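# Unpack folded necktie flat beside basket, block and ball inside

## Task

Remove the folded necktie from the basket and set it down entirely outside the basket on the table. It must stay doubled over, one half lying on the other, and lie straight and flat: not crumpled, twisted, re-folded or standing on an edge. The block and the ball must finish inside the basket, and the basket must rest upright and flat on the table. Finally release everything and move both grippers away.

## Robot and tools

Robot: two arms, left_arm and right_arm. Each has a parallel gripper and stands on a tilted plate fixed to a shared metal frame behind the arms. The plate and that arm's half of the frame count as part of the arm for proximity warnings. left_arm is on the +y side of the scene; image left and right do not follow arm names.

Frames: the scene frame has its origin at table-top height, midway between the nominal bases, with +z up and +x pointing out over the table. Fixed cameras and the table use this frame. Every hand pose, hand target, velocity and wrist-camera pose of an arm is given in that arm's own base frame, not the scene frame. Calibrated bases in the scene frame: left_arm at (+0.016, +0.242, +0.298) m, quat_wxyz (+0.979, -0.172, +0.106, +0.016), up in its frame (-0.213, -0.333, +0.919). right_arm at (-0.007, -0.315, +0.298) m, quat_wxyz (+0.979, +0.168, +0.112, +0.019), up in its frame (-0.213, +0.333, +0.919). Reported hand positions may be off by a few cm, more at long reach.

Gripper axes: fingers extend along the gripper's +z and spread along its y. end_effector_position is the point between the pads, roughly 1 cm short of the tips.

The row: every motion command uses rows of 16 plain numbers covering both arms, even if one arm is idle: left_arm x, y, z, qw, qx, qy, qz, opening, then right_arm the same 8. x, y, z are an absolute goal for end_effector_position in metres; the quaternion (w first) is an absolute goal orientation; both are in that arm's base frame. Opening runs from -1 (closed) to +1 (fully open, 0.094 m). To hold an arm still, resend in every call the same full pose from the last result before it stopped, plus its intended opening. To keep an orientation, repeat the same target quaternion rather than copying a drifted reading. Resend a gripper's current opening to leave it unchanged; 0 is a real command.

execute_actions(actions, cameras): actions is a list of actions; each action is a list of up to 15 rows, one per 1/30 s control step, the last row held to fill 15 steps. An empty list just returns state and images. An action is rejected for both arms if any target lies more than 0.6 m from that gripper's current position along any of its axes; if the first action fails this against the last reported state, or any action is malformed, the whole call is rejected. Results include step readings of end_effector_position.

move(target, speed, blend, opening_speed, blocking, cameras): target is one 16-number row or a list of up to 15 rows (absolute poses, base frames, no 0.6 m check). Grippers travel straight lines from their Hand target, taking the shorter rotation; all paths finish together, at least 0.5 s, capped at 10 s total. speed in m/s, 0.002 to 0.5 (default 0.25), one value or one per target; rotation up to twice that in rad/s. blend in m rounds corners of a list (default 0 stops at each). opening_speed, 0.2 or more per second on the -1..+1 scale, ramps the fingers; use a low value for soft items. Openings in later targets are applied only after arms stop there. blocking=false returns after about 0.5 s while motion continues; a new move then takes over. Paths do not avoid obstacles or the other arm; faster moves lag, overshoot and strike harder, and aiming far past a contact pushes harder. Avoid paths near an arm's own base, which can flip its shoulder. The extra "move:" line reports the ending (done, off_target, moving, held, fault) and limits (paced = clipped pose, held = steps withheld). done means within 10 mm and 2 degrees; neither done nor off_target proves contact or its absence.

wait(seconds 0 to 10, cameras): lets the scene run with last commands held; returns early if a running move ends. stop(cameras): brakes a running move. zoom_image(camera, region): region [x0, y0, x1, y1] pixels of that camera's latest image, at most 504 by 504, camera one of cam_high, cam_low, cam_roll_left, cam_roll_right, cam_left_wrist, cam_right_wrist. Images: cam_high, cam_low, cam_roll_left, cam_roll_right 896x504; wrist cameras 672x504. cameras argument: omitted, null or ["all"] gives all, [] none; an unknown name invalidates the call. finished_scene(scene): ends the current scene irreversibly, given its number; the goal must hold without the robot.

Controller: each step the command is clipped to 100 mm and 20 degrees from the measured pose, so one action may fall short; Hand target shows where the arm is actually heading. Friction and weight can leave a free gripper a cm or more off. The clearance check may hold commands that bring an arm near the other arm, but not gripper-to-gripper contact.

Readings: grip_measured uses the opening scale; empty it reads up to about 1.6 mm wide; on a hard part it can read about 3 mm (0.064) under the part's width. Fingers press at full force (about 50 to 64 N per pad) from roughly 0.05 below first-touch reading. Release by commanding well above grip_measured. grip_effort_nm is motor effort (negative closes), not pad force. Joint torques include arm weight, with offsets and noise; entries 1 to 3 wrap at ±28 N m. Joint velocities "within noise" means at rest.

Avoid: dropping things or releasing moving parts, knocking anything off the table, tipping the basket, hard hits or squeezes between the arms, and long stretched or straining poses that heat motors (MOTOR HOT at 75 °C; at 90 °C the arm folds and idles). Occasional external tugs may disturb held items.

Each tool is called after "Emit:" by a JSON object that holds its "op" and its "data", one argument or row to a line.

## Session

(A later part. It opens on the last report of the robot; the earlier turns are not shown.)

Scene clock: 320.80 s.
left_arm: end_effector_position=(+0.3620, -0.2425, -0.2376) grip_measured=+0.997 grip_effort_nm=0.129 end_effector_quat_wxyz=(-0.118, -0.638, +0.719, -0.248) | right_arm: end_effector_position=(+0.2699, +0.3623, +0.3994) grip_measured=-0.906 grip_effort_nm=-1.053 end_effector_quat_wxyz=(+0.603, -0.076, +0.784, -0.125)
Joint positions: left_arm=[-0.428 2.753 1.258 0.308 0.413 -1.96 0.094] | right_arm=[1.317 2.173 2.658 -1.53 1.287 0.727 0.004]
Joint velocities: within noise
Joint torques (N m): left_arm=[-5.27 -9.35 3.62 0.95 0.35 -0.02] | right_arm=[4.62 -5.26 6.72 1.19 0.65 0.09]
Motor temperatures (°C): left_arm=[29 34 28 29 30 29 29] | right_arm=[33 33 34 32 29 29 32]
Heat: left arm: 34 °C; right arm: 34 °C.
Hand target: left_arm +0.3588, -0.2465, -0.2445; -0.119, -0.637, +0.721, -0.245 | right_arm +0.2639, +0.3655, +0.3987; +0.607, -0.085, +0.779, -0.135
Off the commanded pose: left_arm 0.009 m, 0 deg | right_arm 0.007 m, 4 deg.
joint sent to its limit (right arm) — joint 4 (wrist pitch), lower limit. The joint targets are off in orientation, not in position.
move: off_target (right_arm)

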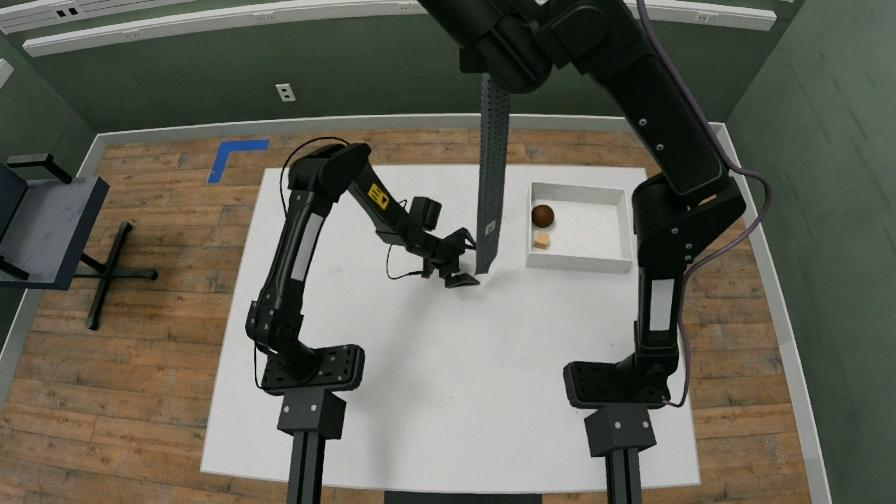

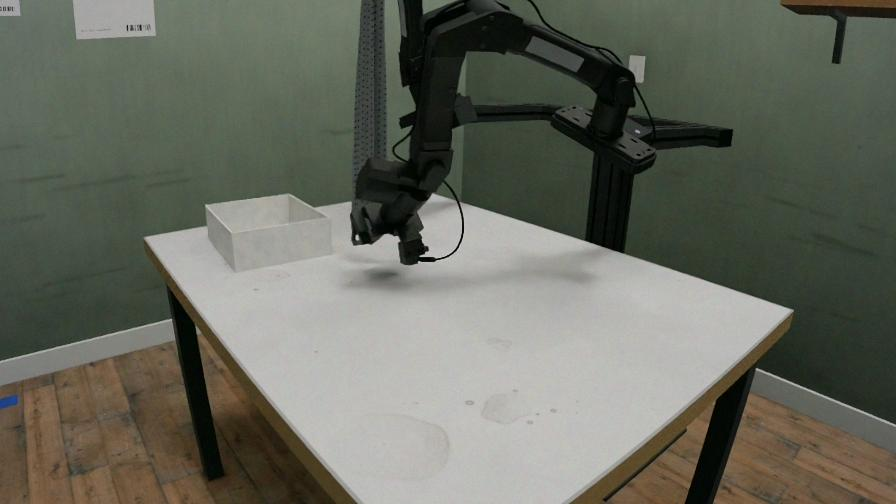

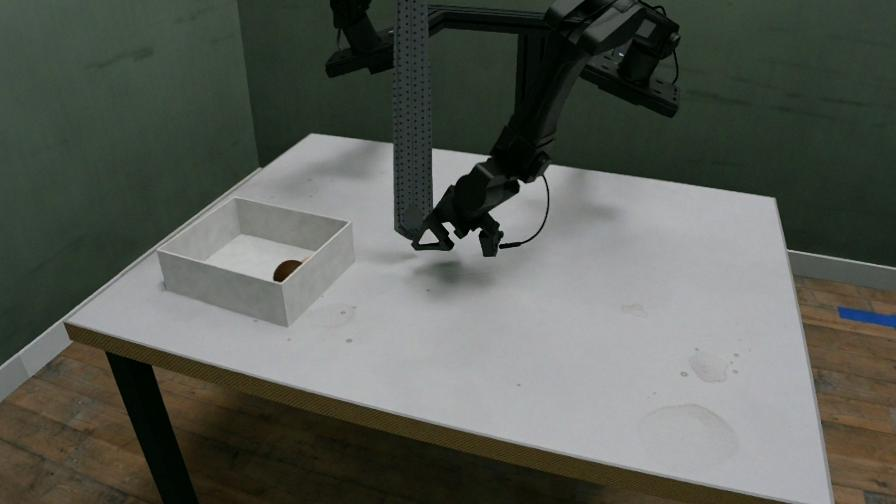

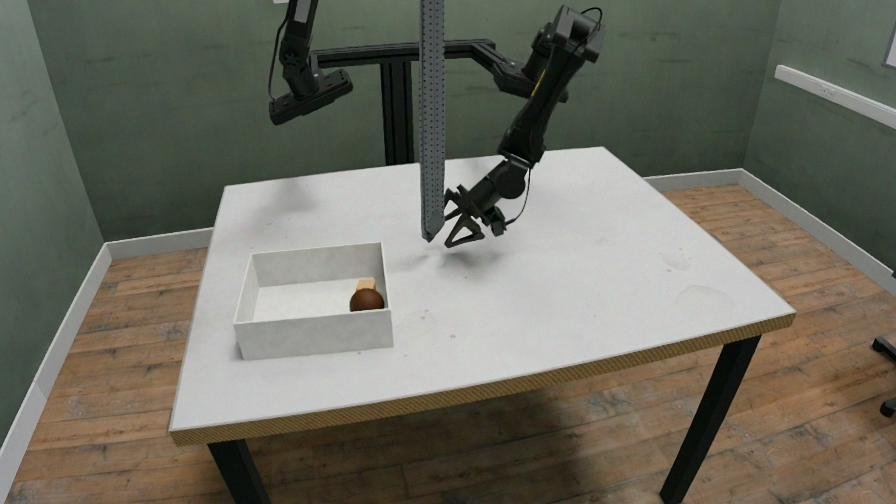

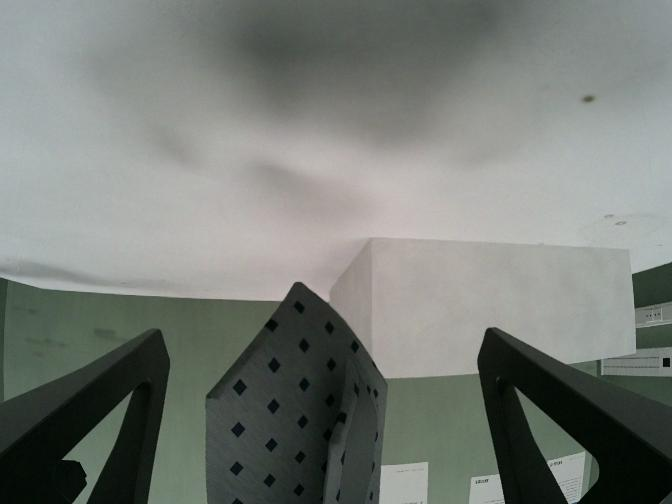

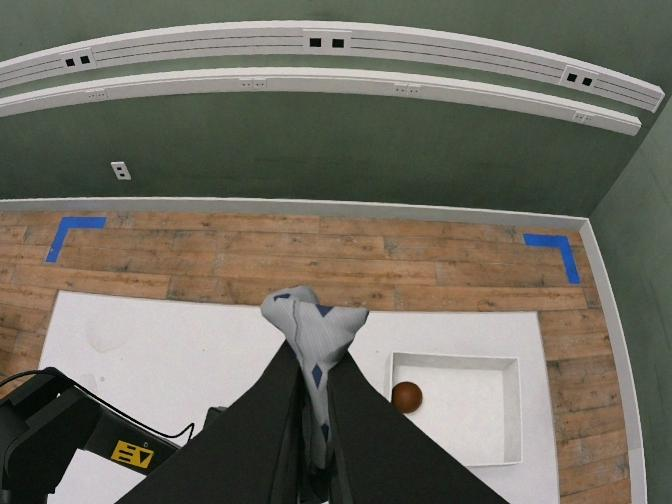

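Emit:
{"op": "move", "data": {
  "target": [0.3461,-0.2754,-0.2419,-0.1192,-0.6368,0.7208,-0.2454,1,0.2637,0.3656,0.3988,0.5865,-0.0675,0.7918,-0.1550,-1],
  "speed": 0.08
}}

Emit:
{"op": "zoom_image", "data": {
  "camera": "cam_roll_right",
  "region": [350, 120, 550, 280]
}}

Emit:
{"op": "zoom_image", "data": {
  "camera": "cam_roll_left",
  "region": [340, 120, 540, 280]
}}

Emit:
{"op": "zoom_image", "data": {
  "camera": "cam_high",
  "region": [400, 180, 560, 320]
}}

Scene clock: 342.10 s.
left_arm: end_effector_position=(+0.3489, -0.2719, -0.2369) grip_measured=+0.997 grip_effort_nm=0.125 end_effector_quat_wxyz=(-0.119, -0.638, +0.720, -0.247) | right_arm: end_effector_position=(+0.2699, +0.3623, +0.3994) grip_measured=-0.906 grip_effort_nm=-1.057 end_effector_quat_wxyz=(+0.603, -0.076, +0.784, -0.125)
Joint positions: left_arm=[-0.514 2.753 1.258 0.339 0.38 -2.045 0.094] | right_arm=[1.317 2.173 2.658 -1.53 1.287 0.727 0.004]
Joint velocities: within noise
Joint torques (N m): left_arm=[-5.16 -10.06 3.51 1.06 0.41 0] | right_arm=[4.63 -5.27 6.72 1.18 0.65 0.1]
Motor temperatures (°C): left_arm=[30 33 28 30 30 29 29] | right_arm=[33 33 34 32 30 29 32]
Heat: left arm: 33 °C; right arm: 34 °C.
Hand target: left_arm +0.3461, -0.2752, -0.2418; -0.119, -0.637, +0.721, -0.245 | right_arm +0.2639, +0.3655, +0.3987; +0.607, -0.085, +0.779, -0.135
Off the commanded pose: left_arm 0.007 m, 0 deg | right_arm 0.007 m, 4 deg.
joint sent to its limit (right arm) — joint 4 (wrist pitch), lower limit. The joint targets are off in orientation, not in position.
move: off_target (right_arm)

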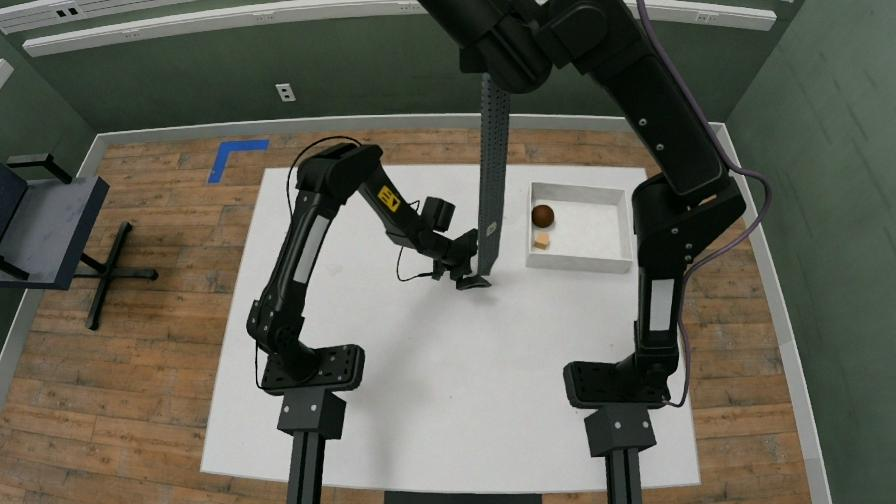

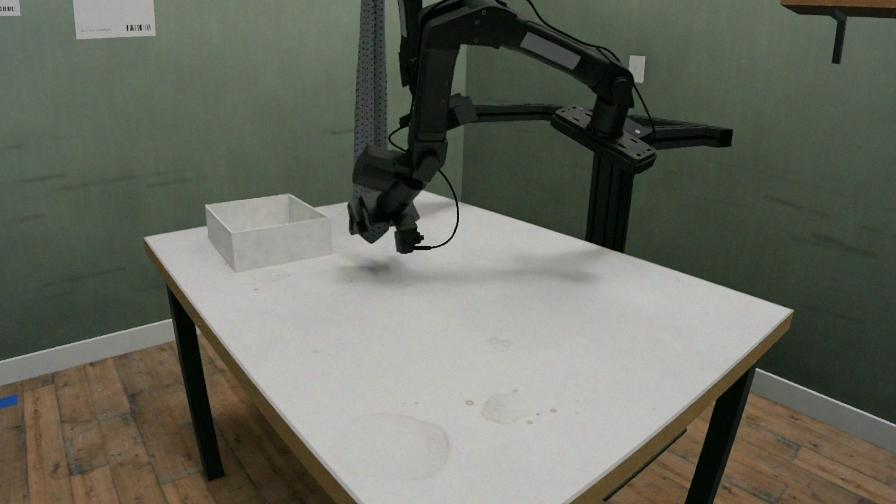

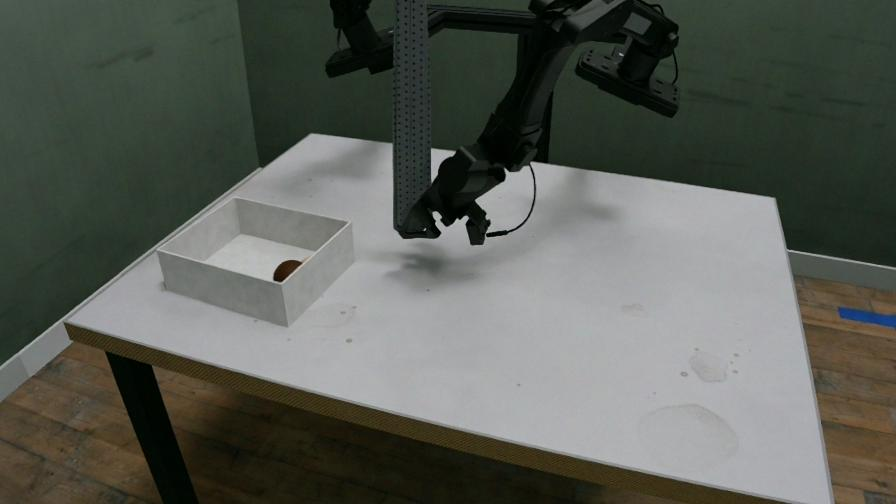

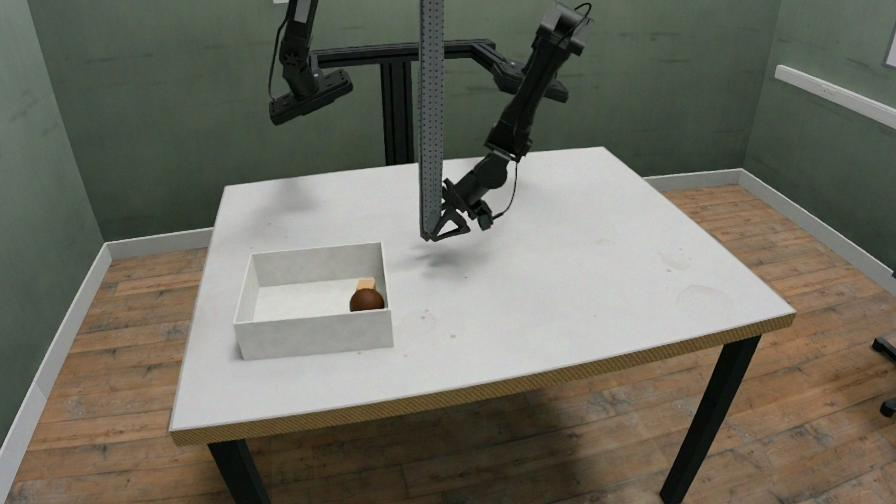

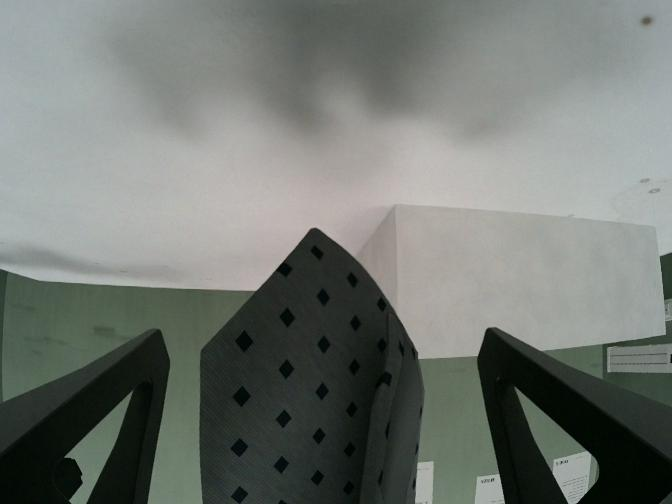

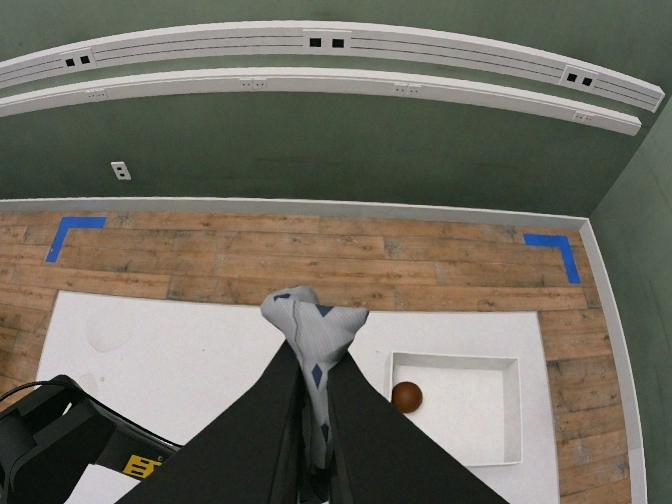

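Scaled by 2.520.

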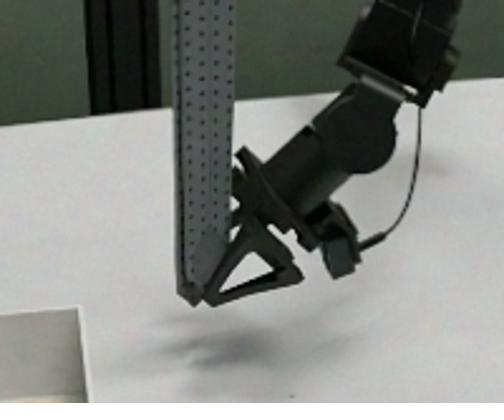

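Scaled by 2.520.

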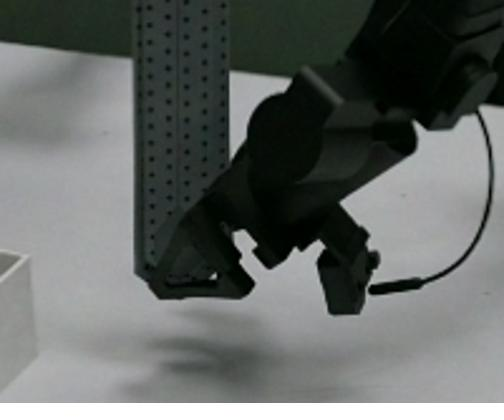

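Scaled by 3.150.

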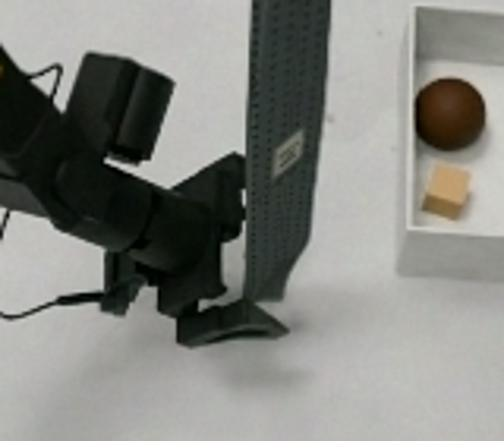

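Emit:
{"op": "move", "data": {
  "target": [0.3436,-0.2860,-0.2332,-0.1192,-0.6368,0.7208,-0.2454,1,0.2637,0.3656,0.3988,0.5865,-0.0675,0.7918,-0.1550,-1],
  "speed": 0.08,
  "cameras": ["cam_left_wrist"]
}}

Emit:
{"op": "move", "data": {
  "target": [0.3436,-0.2860,-0.2332,-0.1192,-0.6368,0.7208,-0.2454,-1,0.2637,0.3656,0.3988,0.5865,-0.0675,0.7918,-0.1550,-1],
  "opening_speed": 0.8
}}

Emit:
{"op": "zoom_image", "data": {
  "camera": "cam_roll_right",
  "region": [350, 120, 550, 280]
}}

Emit:
{"op": "zoom_image", "data": {
  "camera": "cam_roll_left",
  "region": [340, 120, 540, 280]
}}

Emit:
{"op": "zoom_image", "data": {
  "camera": "cam_high",
  "region": [400, 180, 560, 320]
}}

Scene clock: 354.50 s.
left_arm: end_effector_position=(+0.3437, -0.2788, -0.2375) grip_measured=+0.997 grip_effort_nm=0.125 end_effector_quat_wxyz=(-0.120, -0.640, +0.719, -0.243) | right_arm: end_effector_position=(+0.2699, +0.3623, +0.3994) grip_measured=-0.906 grip_effort_nm=-1.053 end_effector_quat_wxyz=(+0.603, -0.076, +0.784, -0.125)
Joint positions: left_arm=[-0.538 2.753 1.258 0.34 0.368 -2.073 0.094] | right_arm=[1.317 2.173 2.658 -1.53 1.287 0.727 0.004]
Joint velocities: within noise
Joint torques (N m): left_arm=[-5.48 -12.41 3.18 0.94 0.38 -0.11] | right_arm=[4.62 -5.26 6.72 1.19 0.65 0.09]
Motor temperatures (°C): left_arm=[30 33 28 30 30 29 29] | right_arm=[33 33 34 32 30 29 32]
Heat: left arm: 33 °C; right arm: 34 °C.
Hand target: left_arm +0.3436, -0.2860, -0.2332; -0.119, -0.637, +0.721, -0.246 | right_arm +0.2639, +0.3655, +0.3987; +0.607, -0.085, +0.779, -0.135
Off the commanded pose: left_arm 0.008 m, 1 deg | right_arm 0.007 m, 4 deg.
joint sent to its limit (right arm) — joint 4 (wrist pitch), lower limit. The joint targets are off in orientation, not in position.
move: off_target (right_arm)
Images, in order (width x height): cam_left_wrist 672x504.

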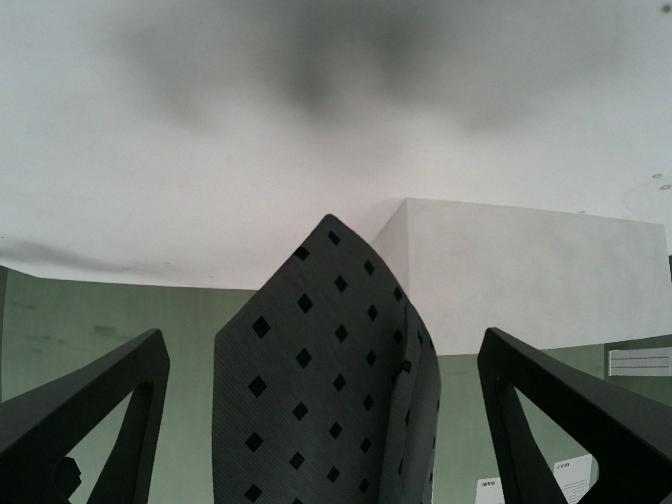

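Scene clock: 357.20 s.
left_arm: end_effector_position=(+0.3438, -0.2787, -0.2376) grip_measured=-0.903 grip_effort_nm=-1.043 end_effector_quat_wxyz=(-0.120, -0.641, +0.718, -0.243) | right_arm: end_effector_position=(+0.2699, +0.3623, +0.3994) grip_measured=-0.906 grip_effort_nm=-1.057 end_effector_quat_wxyz=(+0.603, -0.076, +0.784, -0.125)
Joint positions: left_arm=[-0.538 2.753 1.258 0.34 0.368 -2.074 0.005] | right_arm=[1.317 2.173 2.658 -1.53 1.287 0.727 0.004]
Joint velocities: within noise
Joint torques (N m): left_arm=[-5.53 -12.4 3.23 0.94 0.37 -0.06] | right_arm=[4.62 -5.26 6.72 1.18 0.65 0.09]
Motor temperatures (°C): left_arm=[30 34 28 30 30 29 29] | right_arm=[33 33 34 32 30 29 32]
Heat: left arm: 34 °C; right arm: 34 °C.
Hand target: left_arm +0.3436, -0.2860, -0.2332; -0.119, -0.637, +0.721, -0.246 | right_arm +0.2639, +0.3655, +0.3987; +0.607, -0.085, +0.779, -0.135
Off the commanded pose: left_arm 0.009 m, 1 deg | right_arm 0.007 m, 4 deg.
joint sent to its limit (right arm) — joint 4 (wrist pitch), lower limit. The joint targets are off in orientation, not in position.
move: off_target (right_arm)

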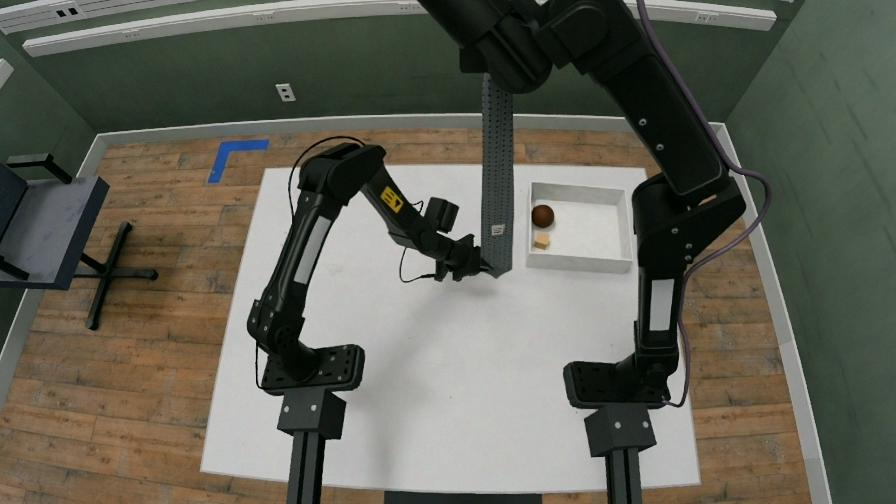

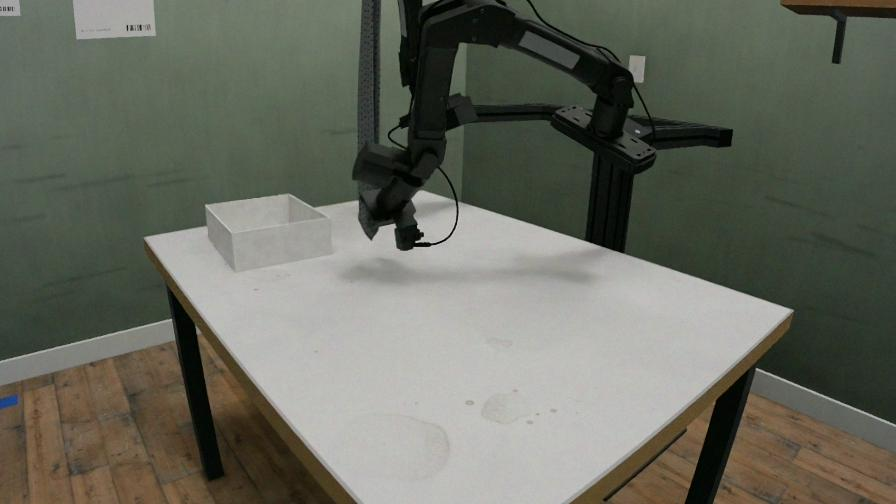

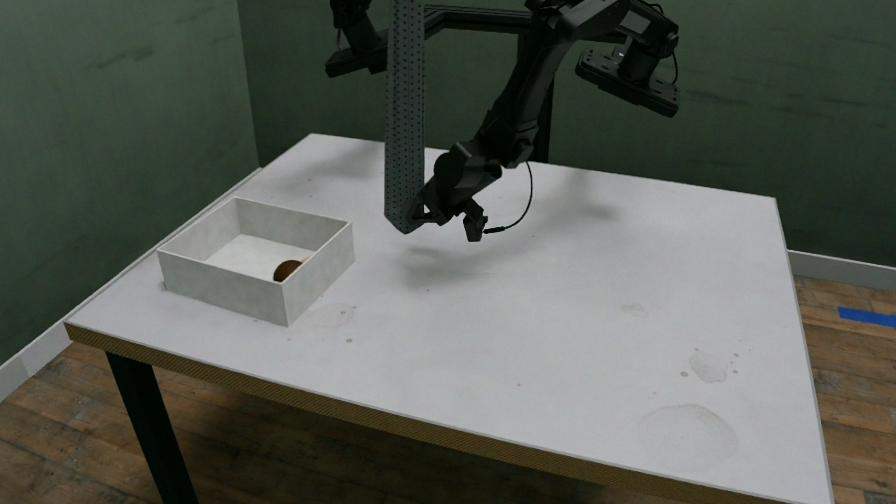

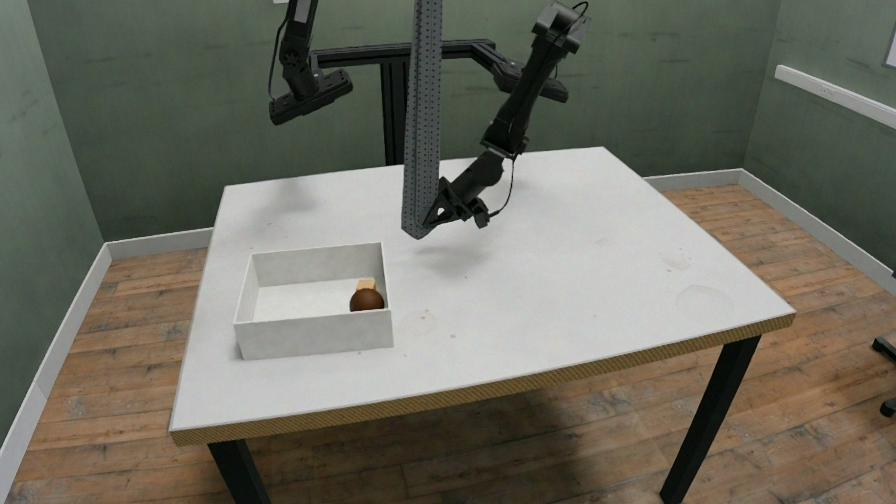

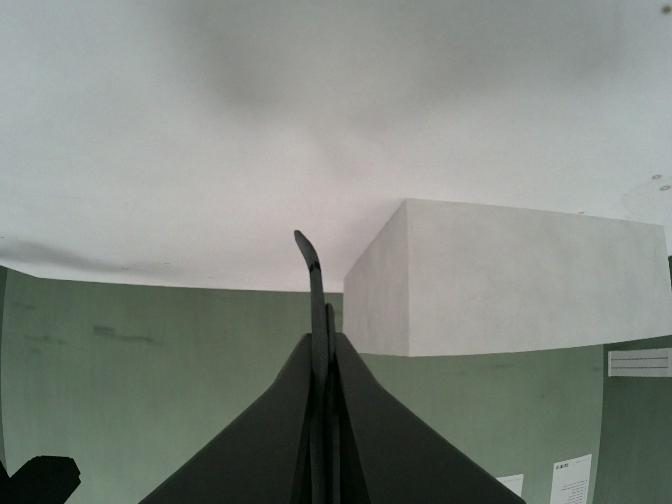

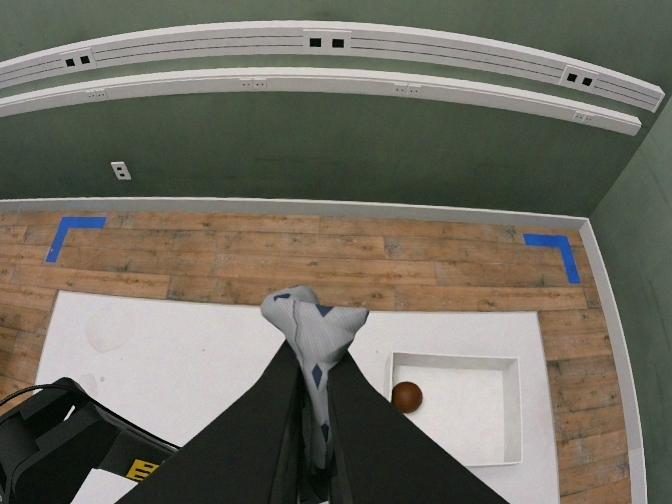

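Scaled by 2.520.

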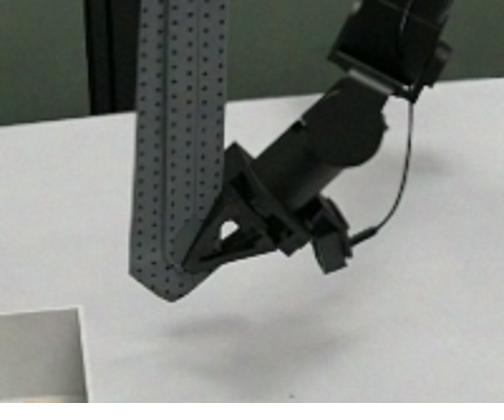

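Scaled by 2.520.

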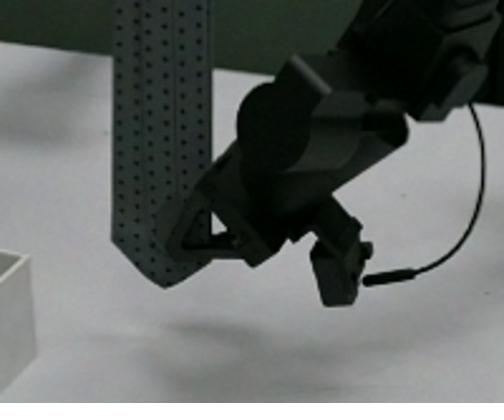

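Scaled by 3.150.

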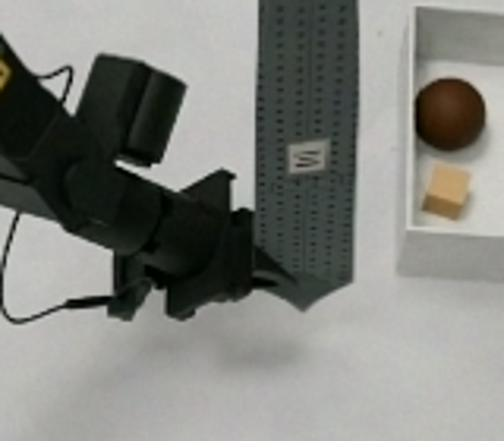

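Emit:
{"op": "move", "data": {
  "target": [
    [0.3542,-0.0852,-0.0882,0.1624,-0.5520,0.7656,-0.2874,-1,0.2491,0.3367,0.3732,0.4364,-0.5169,0.7332,0.0658,-1],
    [0.3826,0.0725,-0.0244,0.298,-0.490,0.764,-0.298,-1,0.2385,0.2135,0.1977,0.3207,-0.5624,0.7621,0.0084,-1]
  ],
  "speed": 0.12,
  "blend": 0.02
}}

Emit:
{"op": "zoom_image", "data": {
  "camera": "cam_roll_right",
  "region": [350, 0, 700, 300]
}}

Emit:
{"op": "zoom_image", "data": {
  "camera": "cam_low",
  "region": [300, 0, 650, 300]
}}

Scene clock: 381.70 s.
left_arm: end_effector_position=(+0.3779, +0.0688, -0.0329) grip_measured=-0.903 grip_effort_nm=-1.053 end_effector_quat_wxyz=(+0.289, -0.496, +0.763, -0.297) | right_arm: end_effector_position=(+0.2405, +0.2165, +0.1983) grip_measured=-0.907 grip_effort_nm=-1.053 end_effector_quat_wxyz=(+0.318, -0.561, +0.764, +0.006)
Joint positions: left_arm=[0.376 1.935 0.546 0.576 0.438 -0.953 0.005] | right_arm=[0.768 1.2 1.087 -0.814 0.07 -0.522 0.004]
Joint velocities: within noise
Joint torques (N m): left_arm=[-1.21 -10.03 3.02 0.89 0.42 0.11] | right_arm=[1.09 -4.12 6.64 1.71 -0.33 -0.08]
Motor temperatures (°C): left_arm=[30 35 28 30 30 29 30] | right_arm=[33 33 34 33 30 29 32]
Heat: left arm: 35 °C; right arm: 34 °C.
Hand target: left_arm +0.3826, +0.0724, -0.0244; +0.298, -0.490, +0.763, -0.298 | right_arm +0.2386, +0.2136, +0.1977; +0.321, -0.562, +0.762, +0.008
Off the commanded pose: left_arm 0.010 m, 1 deg | right_arm 0.004 m, 0 deg.
move: done

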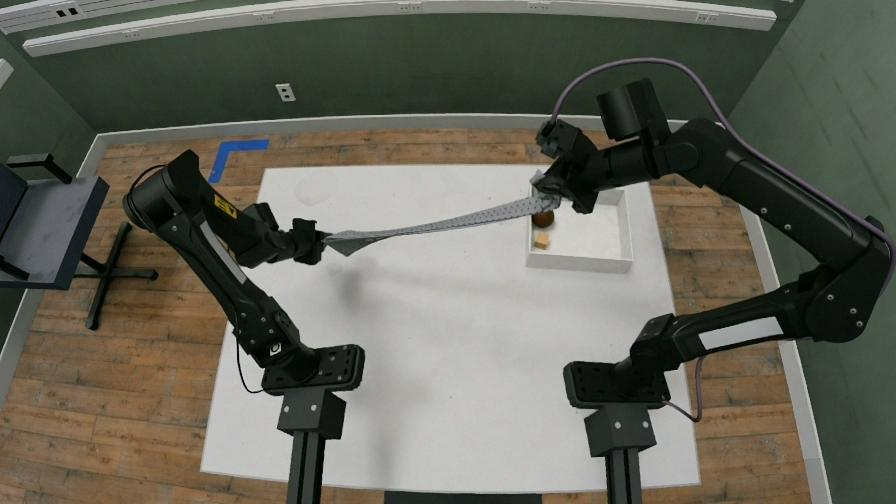

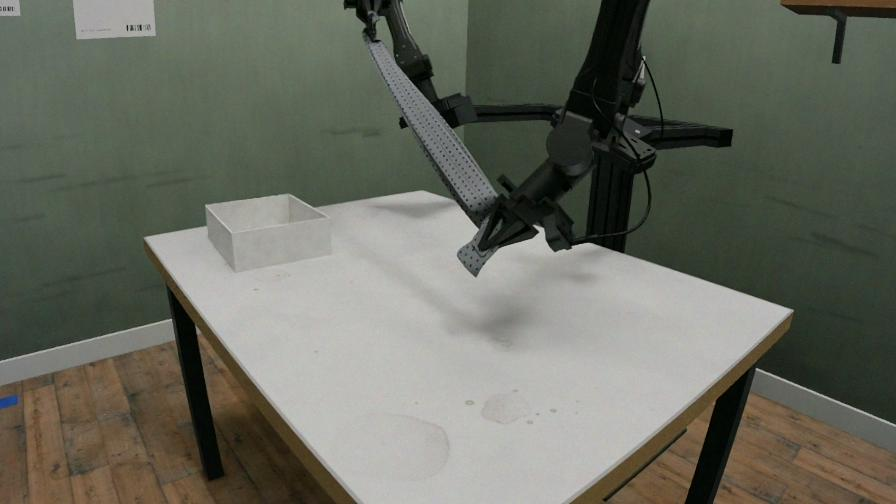

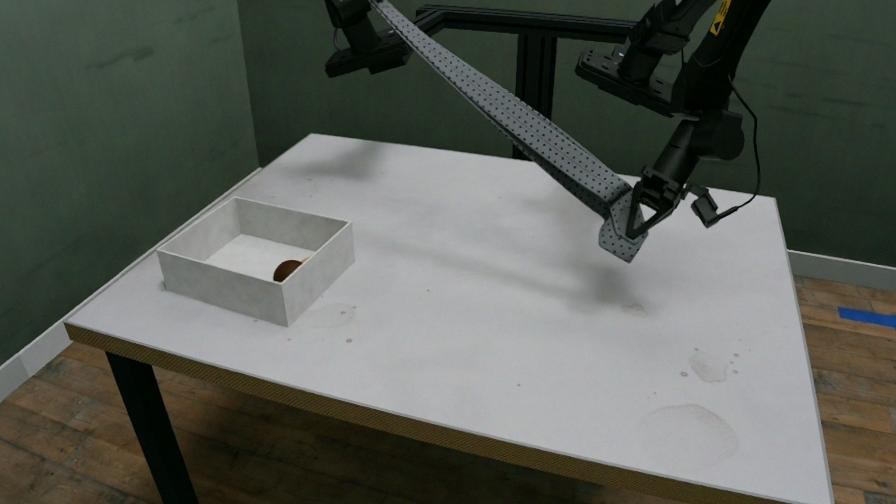

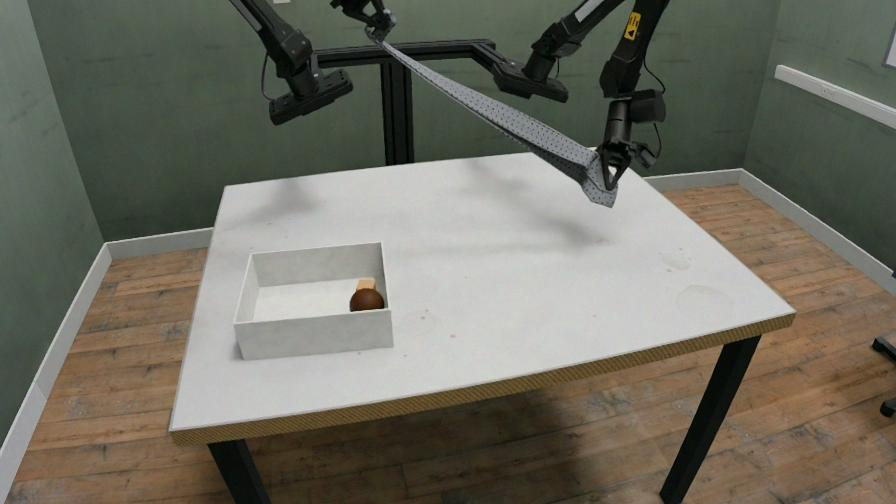

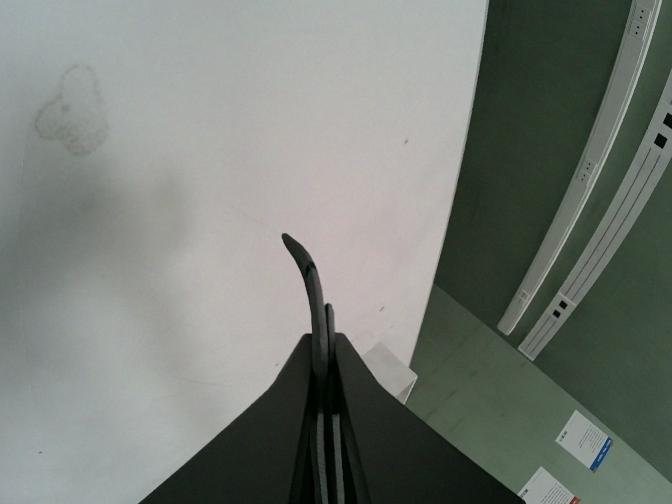

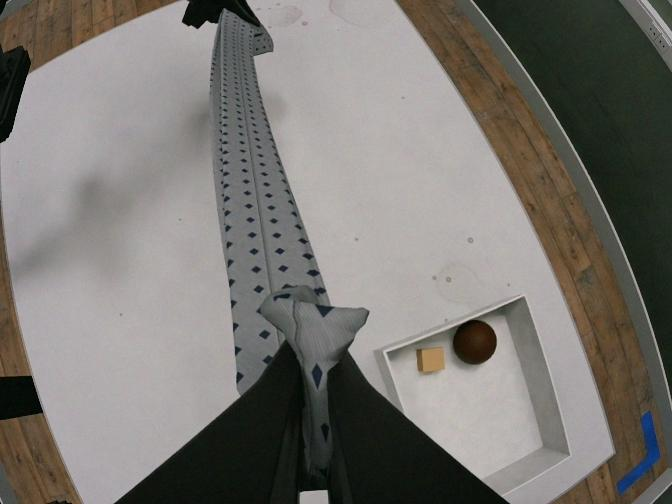

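Scaled by 1.440.

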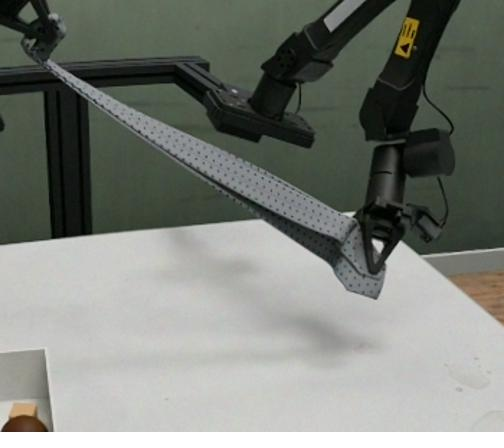

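Scaled by 1.440.

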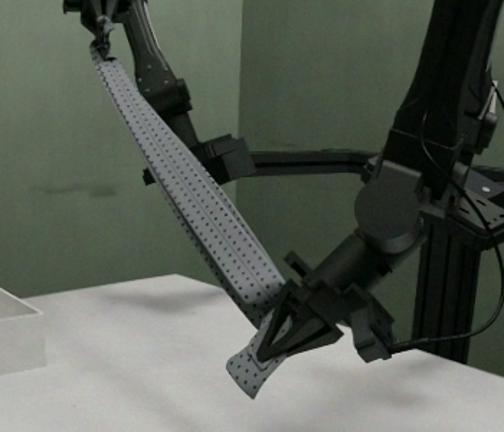

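Emit:
{"op": "move", "data": {
  "target": [
    [0.4103,0.1598,-0.0298,0.4273,-0.4158,0.7439,-0.3013,-1,0.2560,0.1402,-0.0111,0.1985,-0.5965,0.7757,-0.0491,-1],
    [0.4262,0.1973,-0.0450,0.4273,-0.4158,0.7439,-0.3013,-1,0.2545,0.0681,-0.1595,-0.0090,-0.5636,0.8007,-0.2017,-1]
  ],
  "speed": 0.12,
  "blend": 0.02
}}

Emit:
{"op": "zoom_image", "data": {
  "camera": "cam_roll_right",
  "region": [300, 100, 750, 400]
}}

Emit:
{"op": "zoom_image", "data": {
  "camera": "cam_low",
  "region": [300, 100, 700, 450]
}}

Scene clock: 398.63 s.
left_arm: end_effector_position=(+0.4186, +0.1785, -0.0518) grip_measured=-0.903 grip_effort_nm=-1.048 end_effector_quat_wxyz=(+0.400, -0.421, +0.750, -0.316) | right_arm: end_effector_position=(+0.2723, +0.0957, -0.1533) grip_measured=-0.907 grip_effort_nm=-1.053 end_effector_quat_wxyz=(+0.046, -0.569, +0.803, -0.172)
Joint positions: left_arm=[0.652 2.298 0.82 0.808 0.687 -0.714 0.005] | right_arm=[0.54 2.24 0.709 0.084 0.337 -0.713 0.004]
Joint velocities: within noise
Joint torques (N m): left_arm=[0.02 -9.18 3.79 1.45 0.26 0.11] | right_arm=[2.7 -4.97 1.73 0.17 0.71 0.11]
Motor temperatures (°C): left_arm=[29 34 28 31 30 29 30] | right_arm=[32 33 34 33 29 29 33]
Heat: left arm: 34 °C; right arm: 34 °C.
Hand target: left_arm +0.4253, +0.1970, -0.0445; +0.427, -0.416, +0.744, -0.301 | right_arm +0.2544, +0.0694, -0.1580; -0.007, -0.566, +0.800, -0.201
Off the commanded pose: left_arm 0.021 m, 4 deg | right_arm 0.033 m, 7 deg.
move: off_target (left_arm, right_arm)

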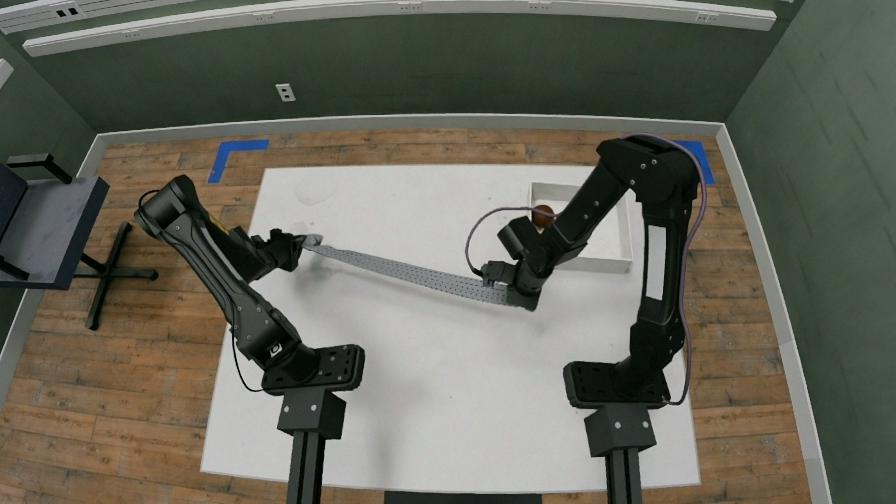

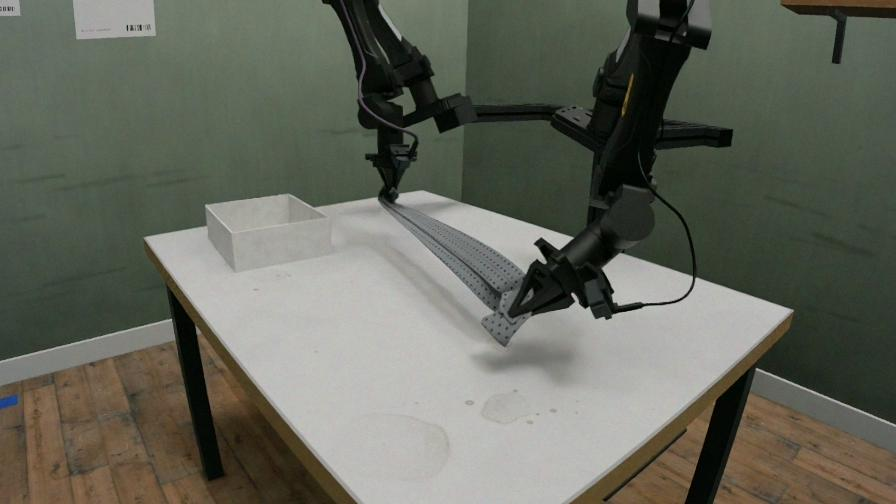

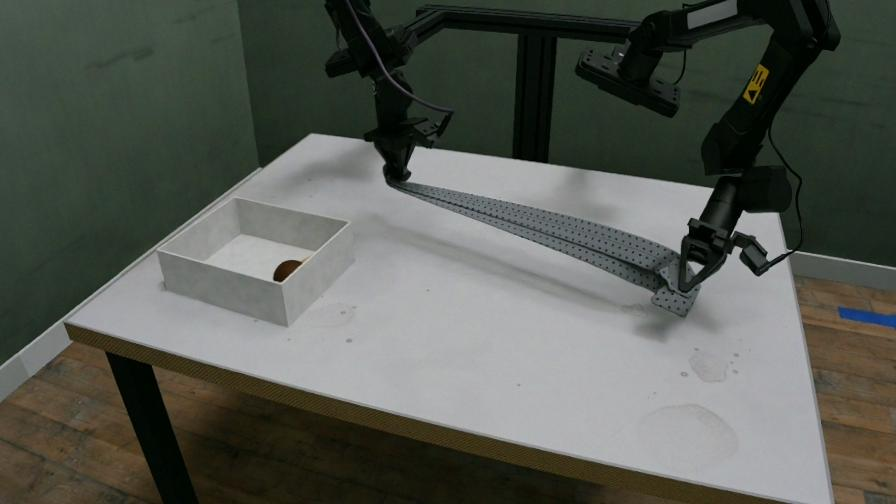

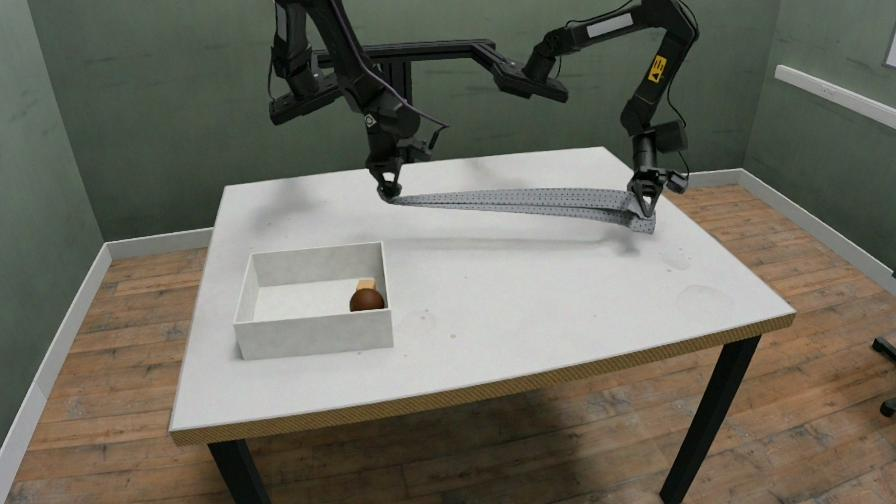

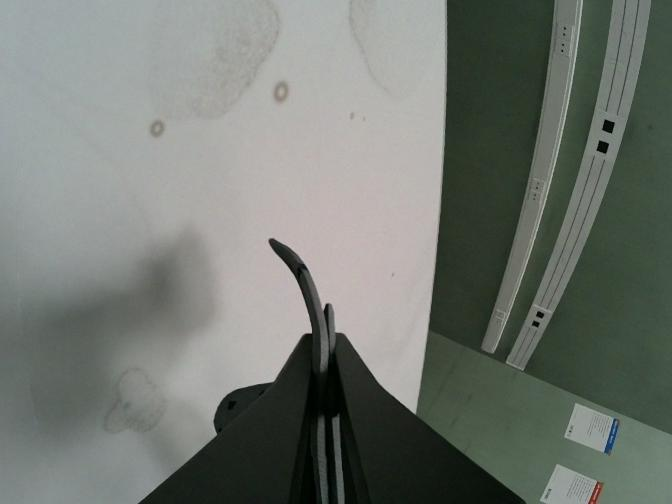

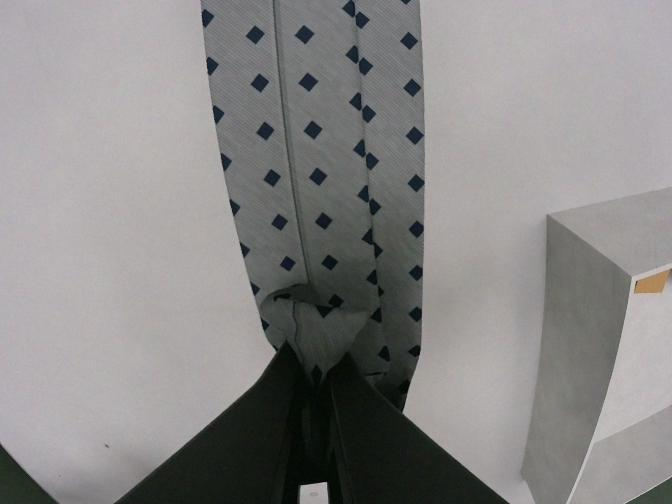

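Scaled by 1.120.

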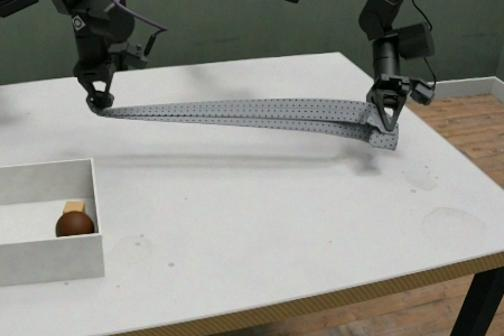

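Scaled by 1.260.

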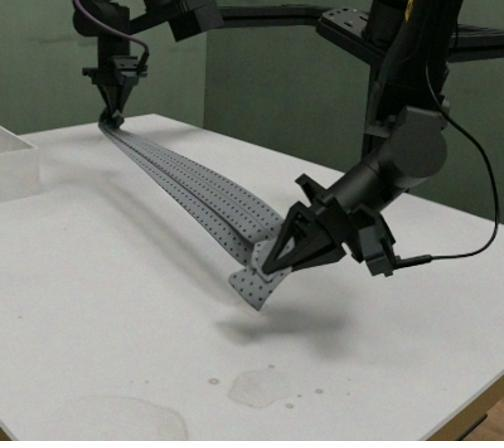

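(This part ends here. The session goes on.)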